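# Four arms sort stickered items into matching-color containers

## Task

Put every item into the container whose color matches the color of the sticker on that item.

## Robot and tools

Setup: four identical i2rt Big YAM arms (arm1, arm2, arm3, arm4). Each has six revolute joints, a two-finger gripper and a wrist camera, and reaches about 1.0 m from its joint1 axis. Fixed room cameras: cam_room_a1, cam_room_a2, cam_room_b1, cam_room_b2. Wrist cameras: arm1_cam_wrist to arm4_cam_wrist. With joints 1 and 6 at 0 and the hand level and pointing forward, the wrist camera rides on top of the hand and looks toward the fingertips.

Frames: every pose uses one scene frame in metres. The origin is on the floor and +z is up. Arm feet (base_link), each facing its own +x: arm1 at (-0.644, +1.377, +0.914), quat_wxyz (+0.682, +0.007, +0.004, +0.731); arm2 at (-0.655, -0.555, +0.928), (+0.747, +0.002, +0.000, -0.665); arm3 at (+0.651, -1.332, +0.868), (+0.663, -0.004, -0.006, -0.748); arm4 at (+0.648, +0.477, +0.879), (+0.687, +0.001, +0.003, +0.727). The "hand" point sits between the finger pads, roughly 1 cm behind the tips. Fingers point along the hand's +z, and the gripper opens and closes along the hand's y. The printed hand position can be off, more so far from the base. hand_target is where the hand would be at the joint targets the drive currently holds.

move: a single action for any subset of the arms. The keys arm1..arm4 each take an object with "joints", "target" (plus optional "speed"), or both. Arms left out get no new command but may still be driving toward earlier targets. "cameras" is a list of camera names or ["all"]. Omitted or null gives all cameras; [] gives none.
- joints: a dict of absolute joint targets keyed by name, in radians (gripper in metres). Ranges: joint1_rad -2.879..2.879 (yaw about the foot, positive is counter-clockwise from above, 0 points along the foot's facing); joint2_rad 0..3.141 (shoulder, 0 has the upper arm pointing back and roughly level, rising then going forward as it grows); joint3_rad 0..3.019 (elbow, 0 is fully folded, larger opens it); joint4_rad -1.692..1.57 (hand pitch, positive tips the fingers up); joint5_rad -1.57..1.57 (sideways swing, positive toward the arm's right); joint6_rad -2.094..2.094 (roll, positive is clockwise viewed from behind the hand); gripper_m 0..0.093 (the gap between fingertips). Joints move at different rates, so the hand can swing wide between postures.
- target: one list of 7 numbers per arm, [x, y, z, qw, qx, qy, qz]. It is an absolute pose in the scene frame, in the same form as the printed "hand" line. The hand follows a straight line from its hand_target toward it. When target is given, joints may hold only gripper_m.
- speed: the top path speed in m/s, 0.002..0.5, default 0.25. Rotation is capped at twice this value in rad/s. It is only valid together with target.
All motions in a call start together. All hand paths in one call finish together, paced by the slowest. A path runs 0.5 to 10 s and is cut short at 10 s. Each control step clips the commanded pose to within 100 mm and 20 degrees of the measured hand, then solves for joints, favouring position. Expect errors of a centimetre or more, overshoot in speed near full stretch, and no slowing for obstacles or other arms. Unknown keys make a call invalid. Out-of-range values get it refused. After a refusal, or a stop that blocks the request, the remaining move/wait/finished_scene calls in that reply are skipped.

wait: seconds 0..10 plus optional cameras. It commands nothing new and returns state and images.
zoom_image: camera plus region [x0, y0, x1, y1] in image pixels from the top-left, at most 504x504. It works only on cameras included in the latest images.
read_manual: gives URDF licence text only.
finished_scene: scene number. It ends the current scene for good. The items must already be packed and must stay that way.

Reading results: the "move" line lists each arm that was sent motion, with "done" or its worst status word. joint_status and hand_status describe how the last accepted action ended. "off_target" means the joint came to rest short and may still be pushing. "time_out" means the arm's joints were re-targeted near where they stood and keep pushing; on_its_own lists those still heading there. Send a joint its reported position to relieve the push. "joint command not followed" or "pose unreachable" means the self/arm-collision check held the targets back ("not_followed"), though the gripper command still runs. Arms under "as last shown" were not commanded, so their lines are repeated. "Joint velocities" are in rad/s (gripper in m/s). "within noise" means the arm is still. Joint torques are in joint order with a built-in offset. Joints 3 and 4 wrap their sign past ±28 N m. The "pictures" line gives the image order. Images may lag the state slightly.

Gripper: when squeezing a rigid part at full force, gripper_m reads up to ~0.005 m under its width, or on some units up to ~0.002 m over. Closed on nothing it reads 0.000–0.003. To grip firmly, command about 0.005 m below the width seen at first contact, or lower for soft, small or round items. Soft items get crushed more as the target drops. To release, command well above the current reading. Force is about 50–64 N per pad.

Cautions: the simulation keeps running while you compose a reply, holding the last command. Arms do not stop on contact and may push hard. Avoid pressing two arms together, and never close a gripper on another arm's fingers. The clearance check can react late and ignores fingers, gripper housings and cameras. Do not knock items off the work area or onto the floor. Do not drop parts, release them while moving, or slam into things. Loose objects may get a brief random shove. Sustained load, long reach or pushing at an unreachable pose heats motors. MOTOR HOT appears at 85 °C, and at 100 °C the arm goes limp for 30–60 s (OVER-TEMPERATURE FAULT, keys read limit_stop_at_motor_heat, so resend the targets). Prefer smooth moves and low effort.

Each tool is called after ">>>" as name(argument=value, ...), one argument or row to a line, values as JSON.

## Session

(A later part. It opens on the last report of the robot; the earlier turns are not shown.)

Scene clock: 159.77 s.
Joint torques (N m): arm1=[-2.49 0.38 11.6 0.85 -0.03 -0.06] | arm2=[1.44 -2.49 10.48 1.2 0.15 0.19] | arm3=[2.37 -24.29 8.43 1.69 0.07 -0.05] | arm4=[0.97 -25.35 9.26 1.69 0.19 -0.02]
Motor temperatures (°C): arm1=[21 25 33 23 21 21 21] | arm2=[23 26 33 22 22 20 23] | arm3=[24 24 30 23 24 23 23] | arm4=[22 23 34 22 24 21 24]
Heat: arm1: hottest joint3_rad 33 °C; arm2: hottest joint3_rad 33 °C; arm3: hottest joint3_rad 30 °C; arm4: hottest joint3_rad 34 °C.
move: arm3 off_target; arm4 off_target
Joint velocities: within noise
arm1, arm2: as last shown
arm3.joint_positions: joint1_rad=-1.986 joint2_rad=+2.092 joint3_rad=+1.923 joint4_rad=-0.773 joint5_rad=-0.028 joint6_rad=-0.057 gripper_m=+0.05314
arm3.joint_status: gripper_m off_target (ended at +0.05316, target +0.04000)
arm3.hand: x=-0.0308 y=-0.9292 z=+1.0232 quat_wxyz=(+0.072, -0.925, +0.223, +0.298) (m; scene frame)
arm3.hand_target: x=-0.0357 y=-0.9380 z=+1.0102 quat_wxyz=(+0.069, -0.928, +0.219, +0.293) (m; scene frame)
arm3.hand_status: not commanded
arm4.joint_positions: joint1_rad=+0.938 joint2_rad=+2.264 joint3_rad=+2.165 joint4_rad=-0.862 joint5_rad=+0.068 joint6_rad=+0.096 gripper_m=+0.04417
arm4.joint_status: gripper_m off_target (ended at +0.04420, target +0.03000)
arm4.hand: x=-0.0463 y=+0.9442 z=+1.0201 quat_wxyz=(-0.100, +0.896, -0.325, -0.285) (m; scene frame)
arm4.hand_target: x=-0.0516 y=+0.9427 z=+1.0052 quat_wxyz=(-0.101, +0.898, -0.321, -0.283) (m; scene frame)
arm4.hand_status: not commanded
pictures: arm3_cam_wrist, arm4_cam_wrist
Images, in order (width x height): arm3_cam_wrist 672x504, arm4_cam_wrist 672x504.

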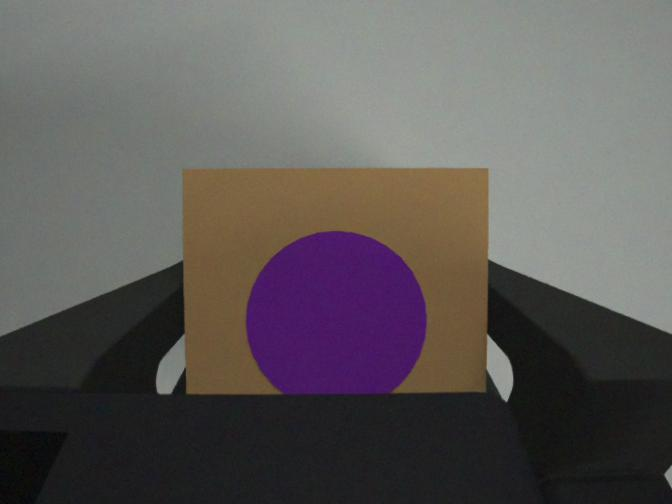

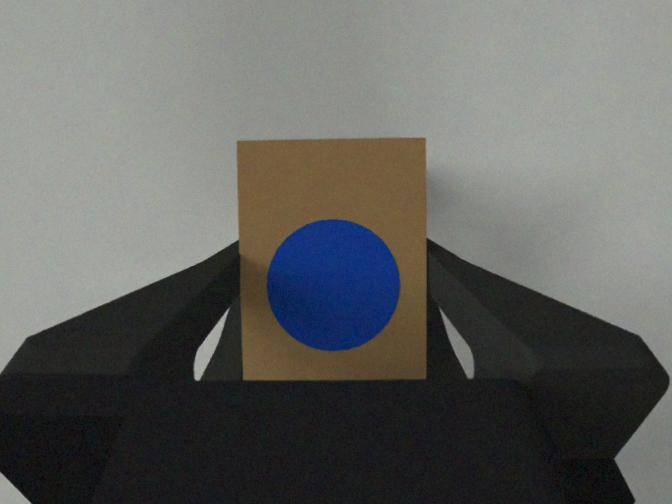

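>>> move(
  arm3={"target":[-0.01,-0.945,1.12,-0.069,0.928,-0.2185,-0.293],"speed":0.25},
  arm4={"target":[-0.03,0.93,1.12,-0.101,0.898,-0.321,-0.283],"speed":0.25},
  cameras=["arm3_cam_wrist","arm4_cam_wrist"],
)

>>> move(
  arm3={"target":[0.39,-1.17,1.13,-0.08,0.919,-0.252,-0.291],"speed":0.4},
  arm4={"target":[0.37,0.65,1.13,-0.101,0.898,-0.321,-0.283],"speed":0.4},
  cameras=[],
)

>>> move(
  arm3={"joints":{"joint1_rad":1.792,"joint2_rad":0.761,"joint3_rad":1.138,"joint4_rad":-1.337,"joint5_rad":0,"joint6_rad":0}},
  arm4={"joints":{"joint1_rad":-1.892,"joint2_rad":0.761,"joint3_rad":1.138,"joint4_rad":-1.337,"joint5_rad":0,"joint6_rad":0}},
  cameras=["arm3_cam_wrist","arm4_cam_wrist"],
)

>>> move(
  arm3={"target":[1.205,-1.277,0.92,-0.301,0.048,-0.953,-0.0152],"speed":0.35},
  arm4={"target":[1.15,0.342,0.92,-0.298,-0.126,-0.945,0.0398],"speed":0.35},
  cameras=["arm3_cam_wrist","arm4_cam_wrist"],
)

Scene clock: 172.70 s.
Joint torques (N m): arm1=[-2.96 0.85 11.49 0.85 -0.06 -0.02] | arm2=[1.44 -2.43 10.45 1.2 0.14 0.2] | arm3=[1.9 -24.29 13.81 0.85 -0.11 -0.11] | arm4=[1.2 -27.34 12.57 0.47 0.2 0.01]
Motor temperatures (°C): arm1=[21 25 33 23 21 21 21] | arm2=[23 25 33 22 22 20 23] | arm3=[24 25 30 23 24 23 24] | arm4=[22 24 34 22 24 21 25]
Heat: arm1: hottest joint3_rad 33 °C; arm2: hottest joint3_rad 33 °C; arm3: hottest joint3_rad 30 °C; arm4: hottest joint3_rad 34 °C.
move: arm3 off_target; arm4 off_target
Joint velocities: within noise
arm1, arm2: as last shown
arm3.joint_positions: joint1_rad=-1.986 joint2_rad=+1.993 joint3_rad=+1.962 joint4_rad=-0.973 joint5_rad=-0.028 joint6_rad=-0.057 gripper_m=+0.05313
arm3.joint_status: not commanded
arm3.hand: x=+0.0014 y=-0.9474 z=+1.0903 quat_wxyz=(+0.063, -0.934, +0.226, +0.269) (m; scene frame)
arm3.hand_target: x=-0.0086 y=-0.9457 z=+1.1202 quat_wxyz=(+0.069, -0.928, +0.219, +0.293) (m; scene frame)
arm3.hand_status: off_target (0.032 m and 3.0 deg from the pose sent, 0.100 m and 0.9 deg at the start)
arm4.joint_positions: joint1_rad=+0.938 joint2_rad=+2.187 joint3_rad=+2.233 joint4_rad=-1.057 joint5_rad=+0.068 joint6_rad=+0.096 gripper_m=+0.04417
arm4.joint_status: not commanded
arm4.hand: x=-0.0219 y=+0.9288 z=+1.0905 quat_wxyz=(-0.095, +0.903, -0.327, -0.262) (m; scene frame)
arm4.hand_target: x=-0.0290 y=+0.9292 z=+1.1201 quat_wxyz=(-0.101, +0.898, -0.321, -0.284) (m; scene frame)
arm4.hand_status: off_target (0.031 m and 2.7 deg from the pose sent, 0.102 m and 0.6 deg at the start)
pictures: arm3_cam_wrist, arm4_cam_wrist
Images, in order (width x height): arm3_cam_wrist 672x504, arm4_cam_wrist 672x504.

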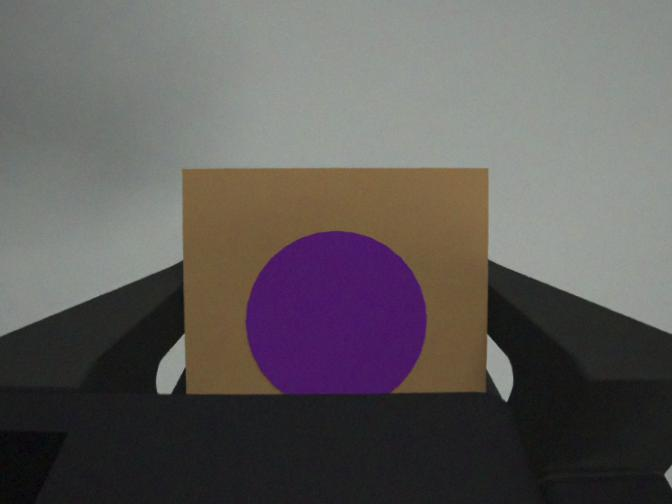

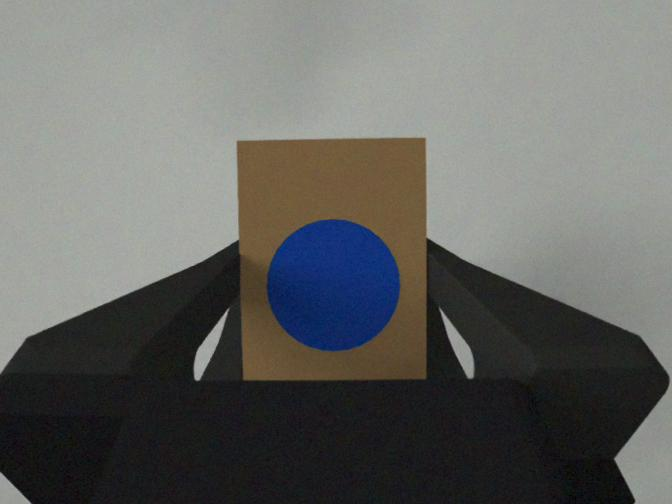

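Scene clock: 174.77 s.
Joint torques (N m): arm1=[-2.55 1.08 11.69 0.79 -0.05 -0.05] | arm2=[1.49 -2.55 10.5 1.21 0.16 0.19] | arm3=[1.08 -2.37 9.25 0.99 0.11 0.02] | arm4=[1.32 -2.49 9.46 0.65 0.32 0.19]
Motor temperatures (°C): arm1=[21 25 33 23 21 21 21] | arm2=[23 25 33 22 22 20 23] | arm3=[24 25 30 23 24 23 24] | arm4=[22 24 34 22 24 21 25]
Heat: arm1: hottest joint3_rad 33 °C; arm2: hottest joint3_rad 33 °C; arm3: hottest joint3_rad 30 °C; arm4: hottest joint3_rad 34 °C.
move: arm3 done; arm4 done
Joint velocities: within noise
arm1: as last shown
arm2.joint_positions: joint1_rad=+0.935 joint2_rad=+0.722 joint3_rad=+0.690 joint4_rad=-1.016 joint5_rad=+0.006 joint6_rad=-0.003 gripper_m=+0.08993
arm2.joint_status: not commanded
arm2.hand: x=-0.4067 y=-0.6995 z=+1.1348 quat_wxyz=(-0.250, -0.247, -0.934, +0.068) (m; scene frame)
arm2.hand_target: x=-0.4102 y=-0.6950 z=+1.1250 quat_wxyz=(-0.234, -0.250, -0.937, +0.063) (m; scene frame)
arm2.hand_status: not commanded
arm3.joint_positions: joint1_rad=-1.986 joint2_rad=+0.715 joint3_rad=+0.810 joint4_rad=-1.035 joint5_rad=+0.005 joint6_rad=-0.018 gripper_m=+0.05313
arm3.joint_status: not commanded
arm3.hand: x=+0.3884 y=-1.1705 z=+1.1329 quat_wxyz=(+0.081, -0.919, +0.246, +0.296) (m; scene frame)
arm3.hand_target: x=+0.3900 y=-1.1700 z=+1.1301 quat_wxyz=(+0.080, -0.919, +0.252, +0.291) (m; scene frame)
arm3.hand_status: done (0.003 m and 0.8 deg from the pose sent, 0.450 m and 4.7 deg at the start)
arm4.joint_positions: joint1_rad=+1.019 joint2_rad=+0.792 joint3_rad=+0.802 joint4_rad=-0.969 joint5_rad=+0.113 joint6_rad=+0.145 gripper_m=+0.04417
arm4.joint_status: not commanded
arm4.hand: x=+0.3710 y=+0.6510 z=+1.1312 quat_wxyz=(-0.103, +0.898, -0.317, -0.289) (m; scene frame)
arm4.hand_target: x=+0.3700 y=+0.6500 z=+1.1300 quat_wxyz=(-0.101, +0.898, -0.321, -0.283) (m; scene frame)
arm4.hand_status: done (0.002 m and 0.8 deg from the pose sent, 0.483 m and 2.7 deg at the start)
pictures: none
No camera images: "cameras" was empty.

Scene clock: 177.37 s.
Joint torques (N m): arm1=[-2.08 1.08 11.43 0.85 -0.02 -0.03] | arm2=[1.55 -2.49 10.48 1.2 0.15 0.2] | arm3=[2.08 -3.25 12.29 0.88 0.12 0] | arm4=[0.26 -2.32 10.96 0.61 -0.03 -0.09]
Motor temperatures (°C): arm1=[21 25 33 23 21 21 21] | arm2=[23 25 33 22 22 20 23] | arm3=[24 25 30 23 24 23 24] | arm4=[22 24 34 22 24 21 25]
Heat: arm1: hottest joint3_rad 33 °C; arm2: hottest joint3_rad 33 °C; arm3: hottest joint3_rad 30 °C; arm4: hottest joint3_rad 34 °C.
move: arm3 done; arm4 done
Joint velocities: within noise
arm1.joint_positions: joint1_rad=-2.316 joint2_rad=+0.677 joint3_rad=+0.702 joint4_rad=-1.077 joint5_rad=-0.005 joint6_rad=+0.013 gripper_m=+0.08996
arm1.joint_status: not commanded
arm1.hand: x=-0.4274 y=+1.2061 z=+1.1269 quat_wxyz=(-0.236, -0.326, -0.912, +0.083) (m; scene frame)
arm1.hand_target: x=-0.4300 y=+1.2050 z=+1.1249 quat_wxyz=(-0.228, -0.327, -0.913, +0.082) (m; scene frame)
arm1.hand_status: not commanded
arm2: as last shown
arm3.joint_positions: joint1_rad=+1.782 joint2_rad=+0.769 joint3_rad=+1.099 joint4_rad=-1.332 joint5_rad=-0.003 joint6_rad=-0.006 gripper_m=+0.05312
arm3.joint_status: all done
arm3.hand: x=+0.9401 y=-1.3004 z=+1.2269 quat_wxyz=(-0.281, +0.048, -0.959, -0.007) (m; scene frame)
arm3.hand_target: x=+0.9396 y=-1.2976 z=+1.2474 quat_wxyz=(-0.300, +0.050, -0.952, -0.009) (m; scene frame)
arm3.hand_status: not commanded
arm4.joint_positions: joint1_rad=-1.890 joint2_rad=+0.761 joint3_rad=+1.104 joint4_rad=-1.328 joint5_rad=+0.003 joint6_rad=+0.013 gripper_m=+0.04428
arm4.joint_status: all done
arm4.hand: x=+0.9296 y=+0.4021 z=+1.2424 quat_wxyz=(-0.284, -0.132, -0.949, +0.039) (m; scene frame)
arm4.hand_target: x=+0.9300 y=+0.4021 z=+1.2580 quat_wxyz=(-0.296, -0.125, -0.946, +0.042) (m; scene frame)
arm4.hand_status: not commanded
pictures: arm3_cam_wrist, arm4_cam_wrist
Images, in order (width x height): arm3_cam_wrist 672x504, arm4_cam_wrist 672x504.

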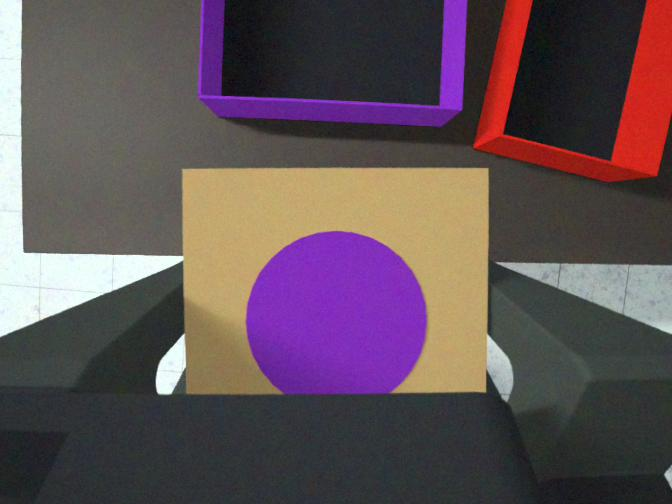

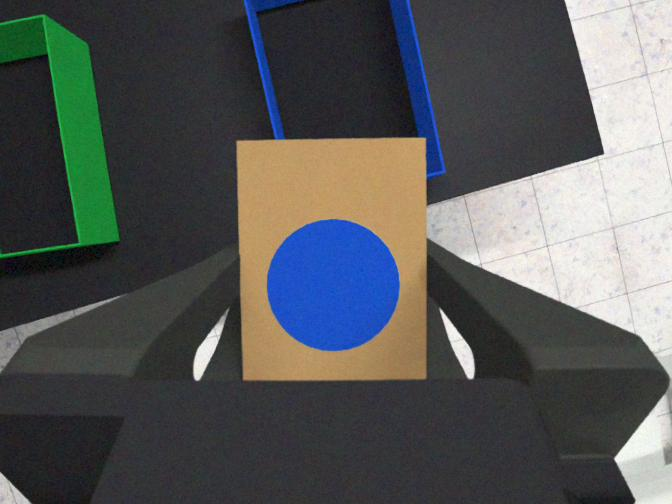

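Scene clock: 179.43 s.
Joint torques (N m): arm1=[-2.73 1.08 11.55 0.75 -0.09 -0.07] | arm2=[1.38 -2.43 10.47 1.16 0.16 0.19] | arm3=[1.2 -16.79 10.73 1.68 -0.06 0.02] | arm4=[0.79 -14.33 9.31 1.42 -0.03 -0.06]
Motor temperatures (°C): arm1=[21 25 33 23 21 21 21] | arm2=[23 25 33 22 22 20 23] | arm3=[24 25 30 23 24 23 24] | arm4=[22 24 35 22 24 21 25]
Heat: arm1: hottest joint3_rad 33 °C; arm2: hottest joint3_rad 33 °C; arm3: hottest joint3_rad 30 °C; arm4: hottest joint3_rad 35 °C.
move: arm3 off_target; arm4 off_target
Joint velocities: within noise
arm1, arm2: as last shown
arm2.hand_target: x=-0.4102 y=-0.6950 z=+1.1250 quat_wxyz=(-0.234, -0.250, -0.937, +0.062) (m; scene frame)
arm3.joint_positions: joint1_rad=+1.782 joint2_rad=+1.674 joint3_rad=+0.911 joint4_rad=-0.270 joint5_rad=-0.014 joint6_rad=-0.006 gripper_m=+0.05312
arm3.joint_status: not commanded
arm3.hand: x=+1.1787 y=-1.2814 z=+0.8922 quat_wxyz=(-0.265, +0.050, -0.963, -0.011) (m; scene frame)
arm3.hand_target: x=+1.2034 y=-1.2771 z=+0.9209 quat_wxyz=(-0.301, +0.048, -0.952, -0.015) (m; scene frame)
arm3.hand_status: off_target (0.038 m and 4.3 deg from the pose sent, 0.406 m and 2.6 deg at the start)
arm4.joint_positions: joint1_rad=-1.890 joint2_rad=+1.607 joint3_rad=+0.796 joint4_rad=-0.215 joint5_rad=+0.001 joint6_rad=+0.013 gripper_m=+0.04428
arm4.joint_status: not commanded
arm4.hand: x=+1.1248 y=+0.3483 z=+0.8967 quat_wxyz=(-0.265, -0.132, -0.954, +0.036) (m; scene frame)
arm4.hand_target: x=+1.1485 y=+0.3423 z=+0.9208 quat_wxyz=(-0.298, -0.126, -0.945, +0.040) (m; scene frame)
arm4.hand_status: off_target (0.035 m and 4.0 deg from the pose sent, 0.395 m and 1.8 deg at the start)
pictures: arm3_cam_wrist, arm4_cam_wrist
Images, in order (width x height): arm3_cam_wrist 672x504, arm4_cam_wrist 672x504.

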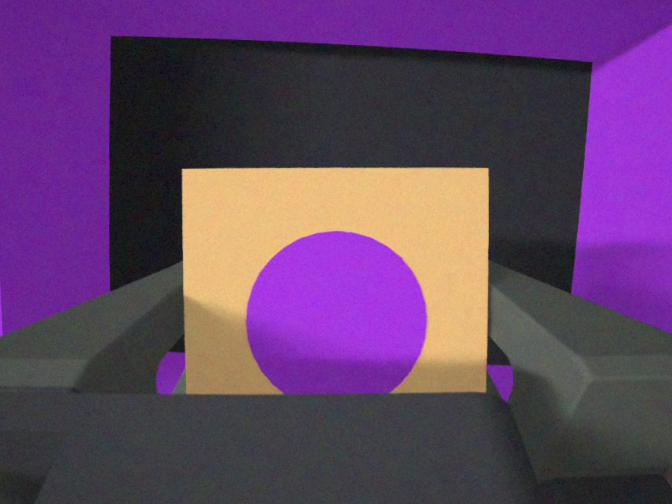

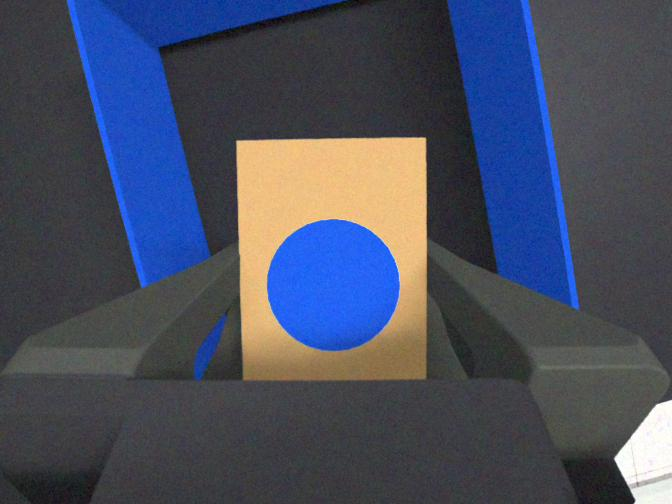

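>>> move(
  arm3={"target":[1.215,-1.275,0.775,-0.301,0.048,-0.953,-0.0152],"speed":0.2},
  arm4={"target":[1.152,0.342,0.765,-0.298,-0.126,-0.945,0.0398],"speed":0.2},
  cameras=["arm3_cam_wrist","arm4_cam_wrist"],
)

>>> move(
  arm3={"target":[1.215,-1.275,0.748,-0.301,0.048,-0.953,-0.0152],"speed":0.06},
  arm4={"target":[1.152,0.342,0.743,-0.298,-0.126,-0.945,0.0398],"speed":0.06},
  cameras=["arm3_cam_wrist","arm4_cam_wrist"],
)

Scene clock: 187.03 s.
Joint torques (N m): arm1=[-2.9 1.26 11.6 0.81 -0.04 -0.08] | arm2=[1.44 -2.49 10.47 1.21 0.16 0.19] | arm3=[1.55 -18.2 6.54 1.8 0.09 0.03] | arm4=[1.03 -15.97 4.7 1.62 0 -0.02]
Motor temperatures (°C): arm1=[21 25 33 23 21 21 21] | arm2=[23 25 33 22 22 20 23] | arm3=[24 25 30 23 24 23 24] | arm4=[22 25 35 22 24 21 26]
Heat: arm1: hottest joint3_rad 33 °C; arm2: hottest joint3_rad 33 °C; arm3: hottest joint3_rad 30 °C; arm4: hottest joint3_rad 35 °C.
move: arm3 off_target; arm4 off_target
Joint velocities: within noise
arm1, arm2: as last shown
arm3.joint_positions: joint1_rad=+1.782 joint2_rad=+2.013 joint3_rad=+0.911 joint4_rad=+0.099 joint5_rad=-0.014 joint6_rad=-0.001 gripper_m=+0.05312
arm3.joint_status: not commanded
arm3.hand: x=+1.1985 y=-1.2814 z=+0.7630 quat_wxyz=(-0.280, +0.048, -0.959, -0.013) (m; scene frame)
arm3.hand_target: x=+1.2146 y=-1.2749 z=+0.7754 quat_wxyz=(-0.301, +0.048, -0.952, -0.015) (m; scene frame)
arm3.hand_status: off_target (0.021 m and 2.6 deg from the pose sent, 0.123 m and 4.3 deg at the start)
arm4.joint_positions: joint1_rad=-1.890 joint2_rad=+2.004 joint3_rad=+0.788 joint4_rad=+0.228 joint5_rad=+0.001 joint6_rad=+0.013 gripper_m=+0.04428
arm4.joint_status: not commanded
arm4.hand: x=+1.1402 y=+0.3435 z=+0.7595 quat_wxyz=(-0.283, -0.132, -0.949, +0.038) (m; scene frame)
arm4.hand_target: x=+1.1518 y=+0.3420 z=+0.7652 quat_wxyz=(-0.298, -0.126, -0.945, +0.040) (m; scene frame)
arm4.hand_status: off_target (0.013 m and 1.9 deg from the pose sent, 0.135 m and 4.0 deg at the start)
pictures: arm3_cam_wrist, arm4_cam_wrist
Images, in order (width x height): arm3_cam_wrist 672x504, arm4_cam_wrist 672x504.

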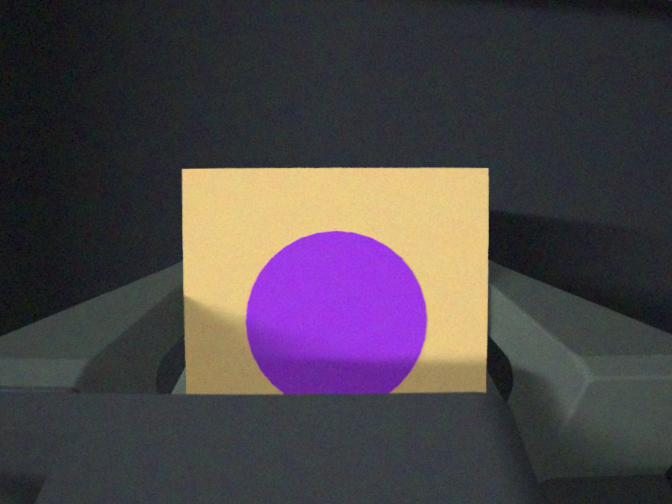

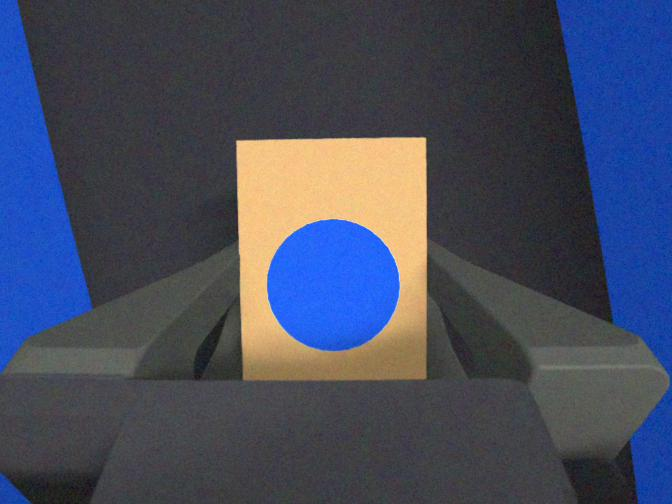

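Scene clock: 188.00 s.
Joint torques (N m): arm1=[-2.2 1.14 11.7 0.9 -0.07 -0.04] | arm2=[1.49 -2.43 10.43 1.18 0.14 0.2] | arm3=[1.73 -16.67 6.6 1.76 0.12 0.03] | arm4=[1.03 -14.86 4.85 1.5 0.03 -0.05]
Motor temperatures (°C): arm1=[21 25 33 23 21 21 21] | arm2=[23 25 33 22 22 20 23] | arm3=[24 25 30 23 24 23 24] | arm4=[22 25 34 22 24 21 26]
Heat: arm1: hottest joint3_rad 33 °C; arm2: hottest joint3_rad 33 °C; arm3: hottest joint3_rad 30 °C; arm4: hottest joint3_rad 34 °C.
move: arm3 off_target; arm4 off_target
Joint velocities: within noise
arm1, arm2: as last shown
arm3.joint_positions: joint1_rad=+1.782 joint2_rad=+2.066 joint3_rad=+0.913 joint4_rad=+0.164 joint5_rad=-0.014 joint6_rad=+0.000 gripper_m=+0.05312
arm3.joint_status: not commanded
arm3.hand: x=+1.2002 y=-1.2815 z=+0.7443 quat_wxyz=(-0.286, +0.047, -0.957, -0.013) (m; scene frame)
arm3.hand_target: x=+1.2145 y=-1.2749 z=+0.7484 quat_wxyz=(-0.301, +0.048, -0.952, -0.015) (m; scene frame)
arm3.hand_status: off_target (0.017 m and 1.8 deg from the pose sent, 0.023 m and 2.6 deg at the start)
arm4.joint_positions: joint1_rad=-1.890 joint2_rad=+2.050 joint3_rad=+0.790 joint4_rad=+0.285 joint5_rad=+0.001 joint6_rad=+0.013 gripper_m=+0.04428
arm4.joint_status: not commanded
arm4.hand: x=+1.1408 y=+0.3433 z=+0.7450 quat_wxyz=(-0.289, -0.131, -0.948, +0.039) (m; scene frame)
arm4.hand_target: x=+1.1516 y=+0.3421 z=+0.7432 quat_wxyz=(-0.298, -0.126, -0.945, +0.040) (m; scene frame)
arm4.hand_status: off_target (0.011 m and 1.2 deg from the pose sent, 0.020 m and 1.9 deg at the start)
pictures: arm3_cam_wrist, arm4_cam_wrist
Images, in order (width x height): arm3_cam_wrist 672x504, arm4_cam_wrist 672x504.

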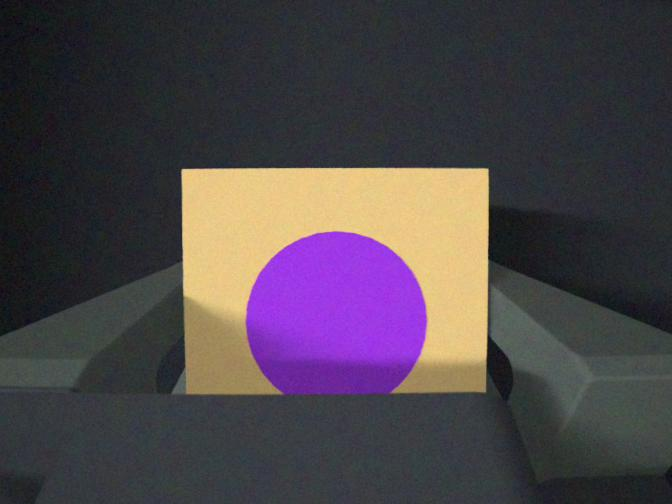

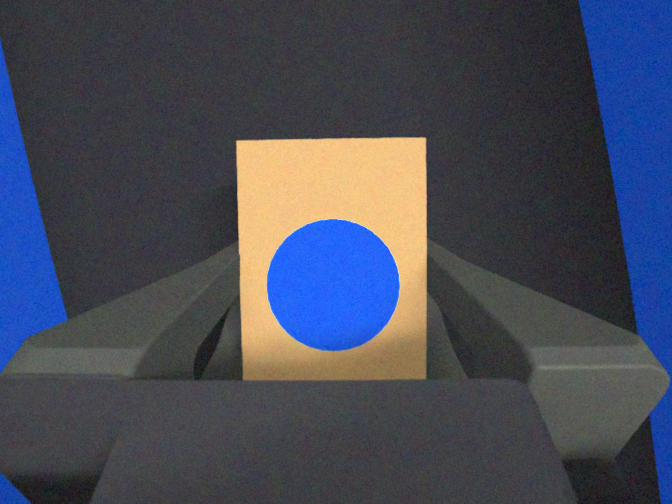

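>>> move(
  arm3={"target":[1.215,-1.275,0.735,-0.301,0.048,-0.953,-0.0152],"speed":0.06},
  arm4={"target":[1.152,0.342,0.736,-0.298,-0.126,-0.945,0.0398],"speed":0.06},
  cameras=[],
)

>>> move(
  arm4={"joints":{"gripper_m":0.09}},
  arm3={"target":[1.215,-1.275,0.727,-0.301,0.048,-0.953,-0.0152],"speed":0.06},
  cameras=["arm3_cam_wrist","arm4_cam_wrist"],
)

Scene clock: 193.77 s.
Joint torques (N m): arm1=[-2.61 1.2 11.71 0.77 -0.02 -0.05] | arm2=[1.49 -2.49 10.45 1.18 0.15 0.2] | arm3=[1.73 -15.03 6.58 1.61 0.13 0] | arm4=[0.97 -14.15 4.71 1.44 0.01 -0.03]
Motor temperatures (°C): arm1=[21 25 33 23 21 21 21] | arm2=[23 25 33 22 22 20 23] | arm3=[24 26 30 23 24 23 24] | arm4=[22 25 34 22 24 21 26]
Heat: arm1: hottest joint3_rad 33 °C; arm2: hottest joint3_rad 33 °C; arm3: hottest joint3_rad 30 °C; arm4: hottest joint3_rad 34 °C.
move: arm3 off_target; arm4 off_target
Joint velocities: within noise
arm1, arm2: as last shown
arm3.joint_positions: joint1_rad=+1.782 joint2_rad=+2.080 joint3_rad=+0.919 joint4_rad=+0.198 joint5_rad=-0.014 joint6_rad=+0.003 gripper_m=+0.05312
arm3.joint_status: not commanded
arm3.hand: x=+1.2068 y=-1.2809 z=+0.7432 quat_wxyz=(-0.299, +0.046, -0.953, -0.014) (m; scene frame)
arm3.hand_target: x=+1.2146 y=-1.2750 z=+0.7353 quat_wxyz=(-0.301, +0.048, -0.952, -0.015) (m; scene frame)
arm3.hand_status: off_target (0.013 m and 0.4 deg from the pose sent, 0.019 m and 1.8 deg at the start)
arm4.joint_positions: joint1_rad=-1.890 joint2_rad=+2.060 joint3_rad=+0.794 joint4_rad=+0.304 joint5_rad=+0.001 joint6_rad=+0.013 gripper_m=+0.04428
arm4.joint_status: not commanded
arm4.hand: x=+1.1445 y=+0.3423 z=+0.7441 quat_wxyz=(-0.296, -0.131, -0.945, +0.040) (m; scene frame)
arm4.hand_target: x=+1.1517 y=+0.3421 z=+0.7362 quat_wxyz=(-0.298, -0.126, -0.945, +0.040) (m; scene frame)
arm4.hand_status: off_target (0.011 m and 0.6 deg from the pose sent, 0.014 m and 1.2 deg at the start)
pictures: none
No camera images: "cameras" was empty.

Scene clock: 194.73 s.
Joint torques (N m): arm1=[-2.55 1.2 11.54 0.75 -0.05 -0.04] | arm2=[1.49 -2.67 10.48 1.17 0.15 0.19] | arm3=[1.67 -14.15 6.08 1.44 0.1 -0.01] | arm4=[0.91 -14.56 4.79 1.43 0.03 0]
Motor temperatures (°C): arm1=[21 24 33 23 21 21 21] | arm2=[23 25 33 22 22 20 23] | arm3=[24 26 30 23 24 23 24] | arm4=[22 25 33 22 24 21 26]
Heat: arm1: hottest joint3_rad 33 °C; arm2: hottest joint3_rad 33 °C; arm3: hottest joint3_rad 30 °C; arm4: hottest joint3_rad 33 °C.
move: arm3 off_target; arm4 done
Joint velocities: within noise
arm1, arm2: as last shown
arm3.joint_positions: joint1_rad=+1.782 joint2_rad=+2.091 joint3_rad=+0.927 joint4_rad=+0.219 joint5_rad=-0.013 joint6_rad=+0.003 gripper_m=+0.05312
arm3.joint_status: not commanded
arm3.hand: x=+1.2132 y=-1.2805 z=+0.7430 quat_wxyz=(-0.308, +0.046, -0.950, -0.014) (m; scene frame)
arm3.hand_target: x=+1.2142 y=-1.2751 z=+0.7274 quat_wxyz=(-0.301, +0.048, -0.952, -0.015) (m; scene frame)
arm3.hand_status: off_target (0.017 m and 0.9 deg from the pose sent, 0.019 m and 0.4 deg at the start)
arm4.joint_positions: joint1_rad=-1.890 joint2_rad=+2.068 joint3_rad=+0.794 joint4_rad=+0.304 joint5_rad=+0.001 joint6_rad=+0.013 gripper_m=+0.08992
arm4.joint_status: all done
arm4.hand: x=+1.1425 y=+0.3428 z=+0.7403 quat_wxyz=(-0.292, -0.131, -0.947, +0.039) (m; scene frame)
arm4.hand_target: x=+1.1516 y=+0.3421 z=+0.7362 quat_wxyz=(-0.298, -0.126, -0.945, +0.040) (m; scene frame)
arm4.hand_status: not commanded
pictures: arm3_cam_wrist, arm4_cam_wrist
Images, in order (width x height): arm3_cam_wrist 672x504, arm4_cam_wrist 672x504.

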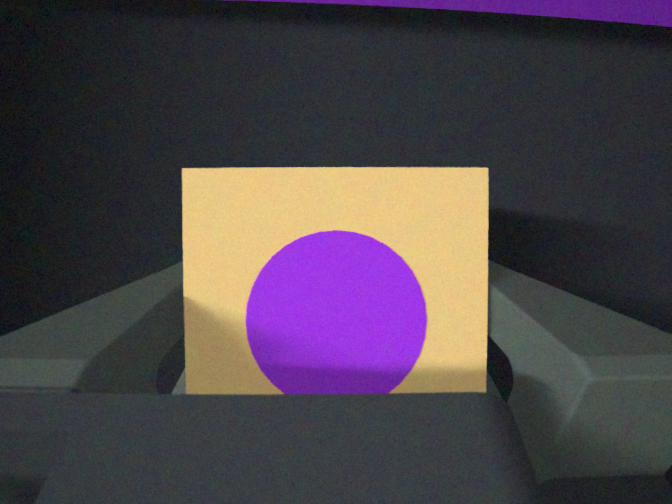

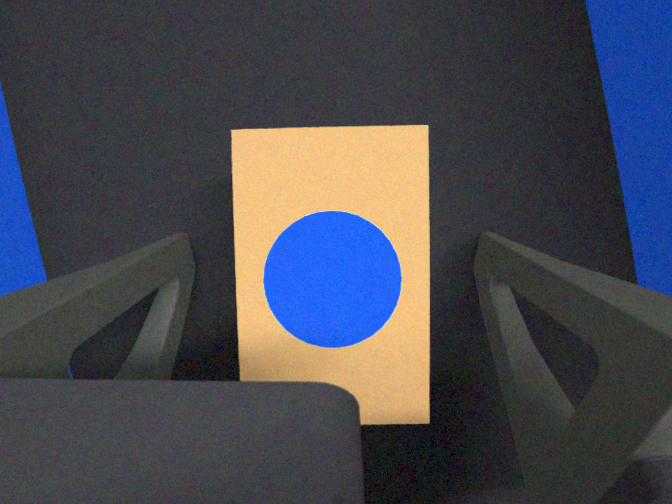

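Contact for arm3 too (z .743). Release and lift.

>>> move(
  arm3={"joints":{"gripper_m":0.09}},
  arm4={"target":[1.152,0.342,0.95,-0.298,-0.126,-0.945,0.0398],"speed":0.3},
  cameras=["arm4_cam_wrist"],
)

>>> move(
  arm3={"target":[1.22,-1.275,0.95,-0.301,0.048,-0.953,-0.0152],"speed":0.3},
  cameras=["arm3_cam_wrist","arm4_cam_wrist","cam_room_a1","cam_room_a2"],
)

Scene clock: 200.50 s.
Joint torques (N m): arm1=[-2.61 1.14 11.55 0.72 -0.03 -0.06] | arm2=[1.55 -2.55 10.45 1.21 0.14 0.19] | arm3=[1.61 -14.62 5.76 1.28 0.03 -0.05] | arm4=[0.79 -13.04 9.26 0.55 0.01 -0.02]
Motor temperatures (°C): arm1=[21 24 33 23 21 21 21] | arm2=[23 25 33 22 22 20 23] | arm3=[24 25 29 23 24 23 24] | arm4=[22 25 33 22 24 21 25]
Heat: arm1: hottest joint3_rad 33 °C; arm2: hottest joint3_rad 33 °C; arm3: hottest joint3_rad 29 °C; arm4: hottest joint3_rad 33 °C.
move: arm3 done; arm4 off_target
Joint velocities: within noise
arm1, arm2: as last shown
arm3.joint_positions: joint1_rad=+1.782 joint2_rad=+2.094 joint3_rad=+0.931 joint4_rad=+0.224 joint5_rad=-0.011 joint6_rad=+0.008 gripper_m=+0.08995
arm3.joint_status: all done
arm3.hand: x=+1.2152 y=-1.2807 z=+0.7430 quat_wxyz=(-0.310, +0.043, -0.950, -0.014) (m; scene frame)
arm3.hand_target: x=+1.2142 y=-1.2751 z=+0.7275 quat_wxyz=(-0.301, +0.048, -0.952, -0.015) (m; scene frame)
arm3.hand_status: not commanded
arm4.joint_positions: joint1_rad=-1.890 joint2_rad=+1.540 joint3_rad=+0.843 joint4_rad=-0.276 joint5_rad=+0.001 joint6_rad=+0.013 gripper_m=+0.08992
arm4.joint_status: not commanded
arm4.hand: x=+1.1400 y=+0.3444 z=+0.9399 quat_wxyz=(-0.290, -0.131, -0.947, +0.039) (m; scene frame)
arm4.hand_target: x=+1.1516 y=+0.3421 z=+0.9501 quat_wxyz=(-0.298, -0.126, -0.945, +0.040) (m; scene frame)
arm4.hand_status: off_target (0.016 m and 1.1 deg from the pose sent, 0.210 m and 0.9 deg at the start)
pictures: arm4_cam_wrist
Images, in order (width x height): arm4_cam_wrist 672x504.

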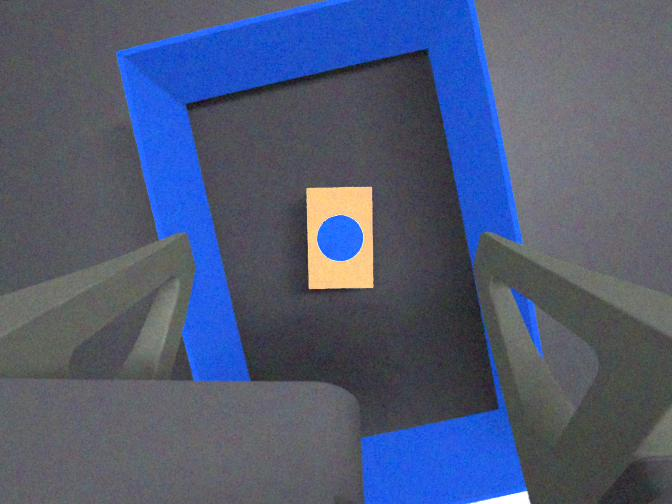

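Scene clock: 201.97 s.
Joint torques (N m): arm1=[-2.26 1.08 11.82 1.02 -0.03 -0.08] | arm2=[1.73 -2.43 10.44 1.2 0.15 0.19] | arm3=[1.2 -14.92 10.77 0.8 -0.07 -0.12] | arm4=[0.32 -12.63 9.5 0.57 -0.03 -0.03]
Motor temperatures (°C): arm1=[21 24 33 23 21 21 21] | arm2=[23 25 33 22 22 20 23] | arm3=[24 26 29 23 24 23 24] | arm4=[22 25 33 22 24 21 25]
Heat: arm1: hottest joint3_rad 33 °C; arm2: hottest joint3_rad 33 °C; arm3: hottest joint3_rad 29 °C; arm4: hottest joint3_rad 33 °C.
move: arm3 off_target
Joint velocities: within noise
arm1, arm4: as last shown
arm2.joint_positions: joint1_rad=+0.935 joint2_rad=+0.722 joint3_rad=+0.690 joint4_rad=-1.016 joint5_rad=+0.006 joint6_rad=-0.003 gripper_m=+0.08993
arm2.joint_status: not commanded
arm2.hand: x=-0.4067 y=-0.6995 z=+1.1348 quat_wxyz=(-0.250, -0.247, -0.934, +0.068) (m; scene frame)
arm2.hand_target: x=-0.4102 y=-0.6950 z=+1.1250 quat_wxyz=(-0.234, -0.250, -0.937, +0.062) (m; scene frame)
arm2.hand_status: not commanded
arm3.joint_positions: joint1_rad=+1.782 joint2_rad=+1.638 joint3_rad=+0.997 joint4_rad=-0.340 joint5_rad=-0.013 joint6_rad=+0.009 gripper_m=+0.08996
arm3.joint_status: not commanded
arm3.hand: x=+1.2064 y=-1.2785 z=+0.9386 quat_wxyz=(-0.290, +0.043, -0.956, -0.014) (m; scene frame)
arm3.hand_target: x=+1.2195 y=-1.2750 z=+0.9504 quat_wxyz=(-0.301, +0.048, -0.952, -0.015) (m; scene frame)
arm3.hand_status: off_target (0.018 m and 1.4 deg from the pose sent, 0.207 m and 1.3 deg at the start)
arm4.hand: x=+1.1400 y=+0.3445 z=+0.9399 quat_wxyz=(-0.290, -0.131, -0.947, +0.039) (m; scene frame)
pictures: arm3_cam_wrist, arm4_cam_wrist, cam_room_a1, cam_room_a2
Images, in order (width x height): arm3_cam_wrist 672x504, arm4_cam_wrist 672x504, cam_room_a1 672x504, cam_room_a2 672x504.

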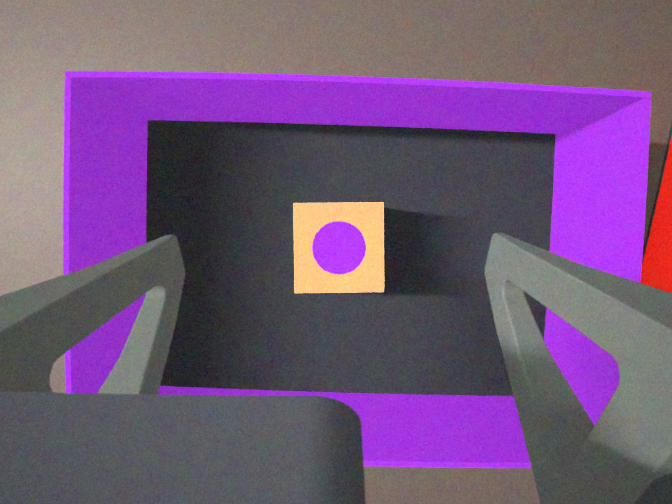

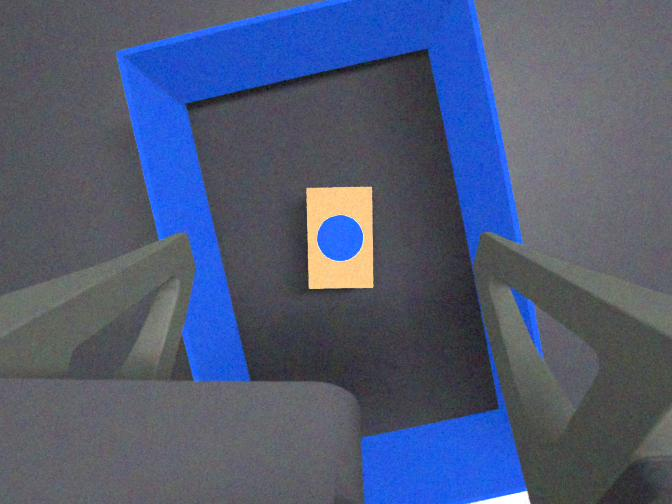

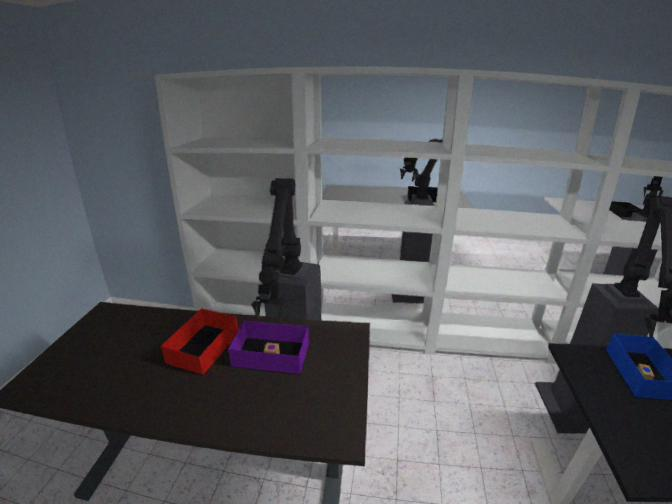

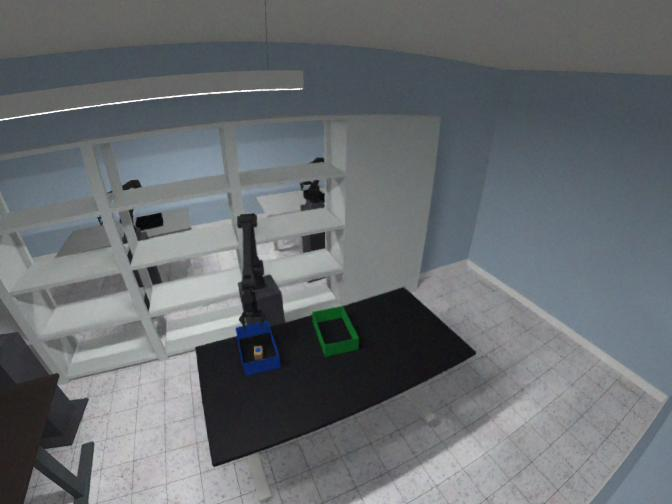

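>>> finished_scene(
  scene=2,
)

The scene is finished: the task was done.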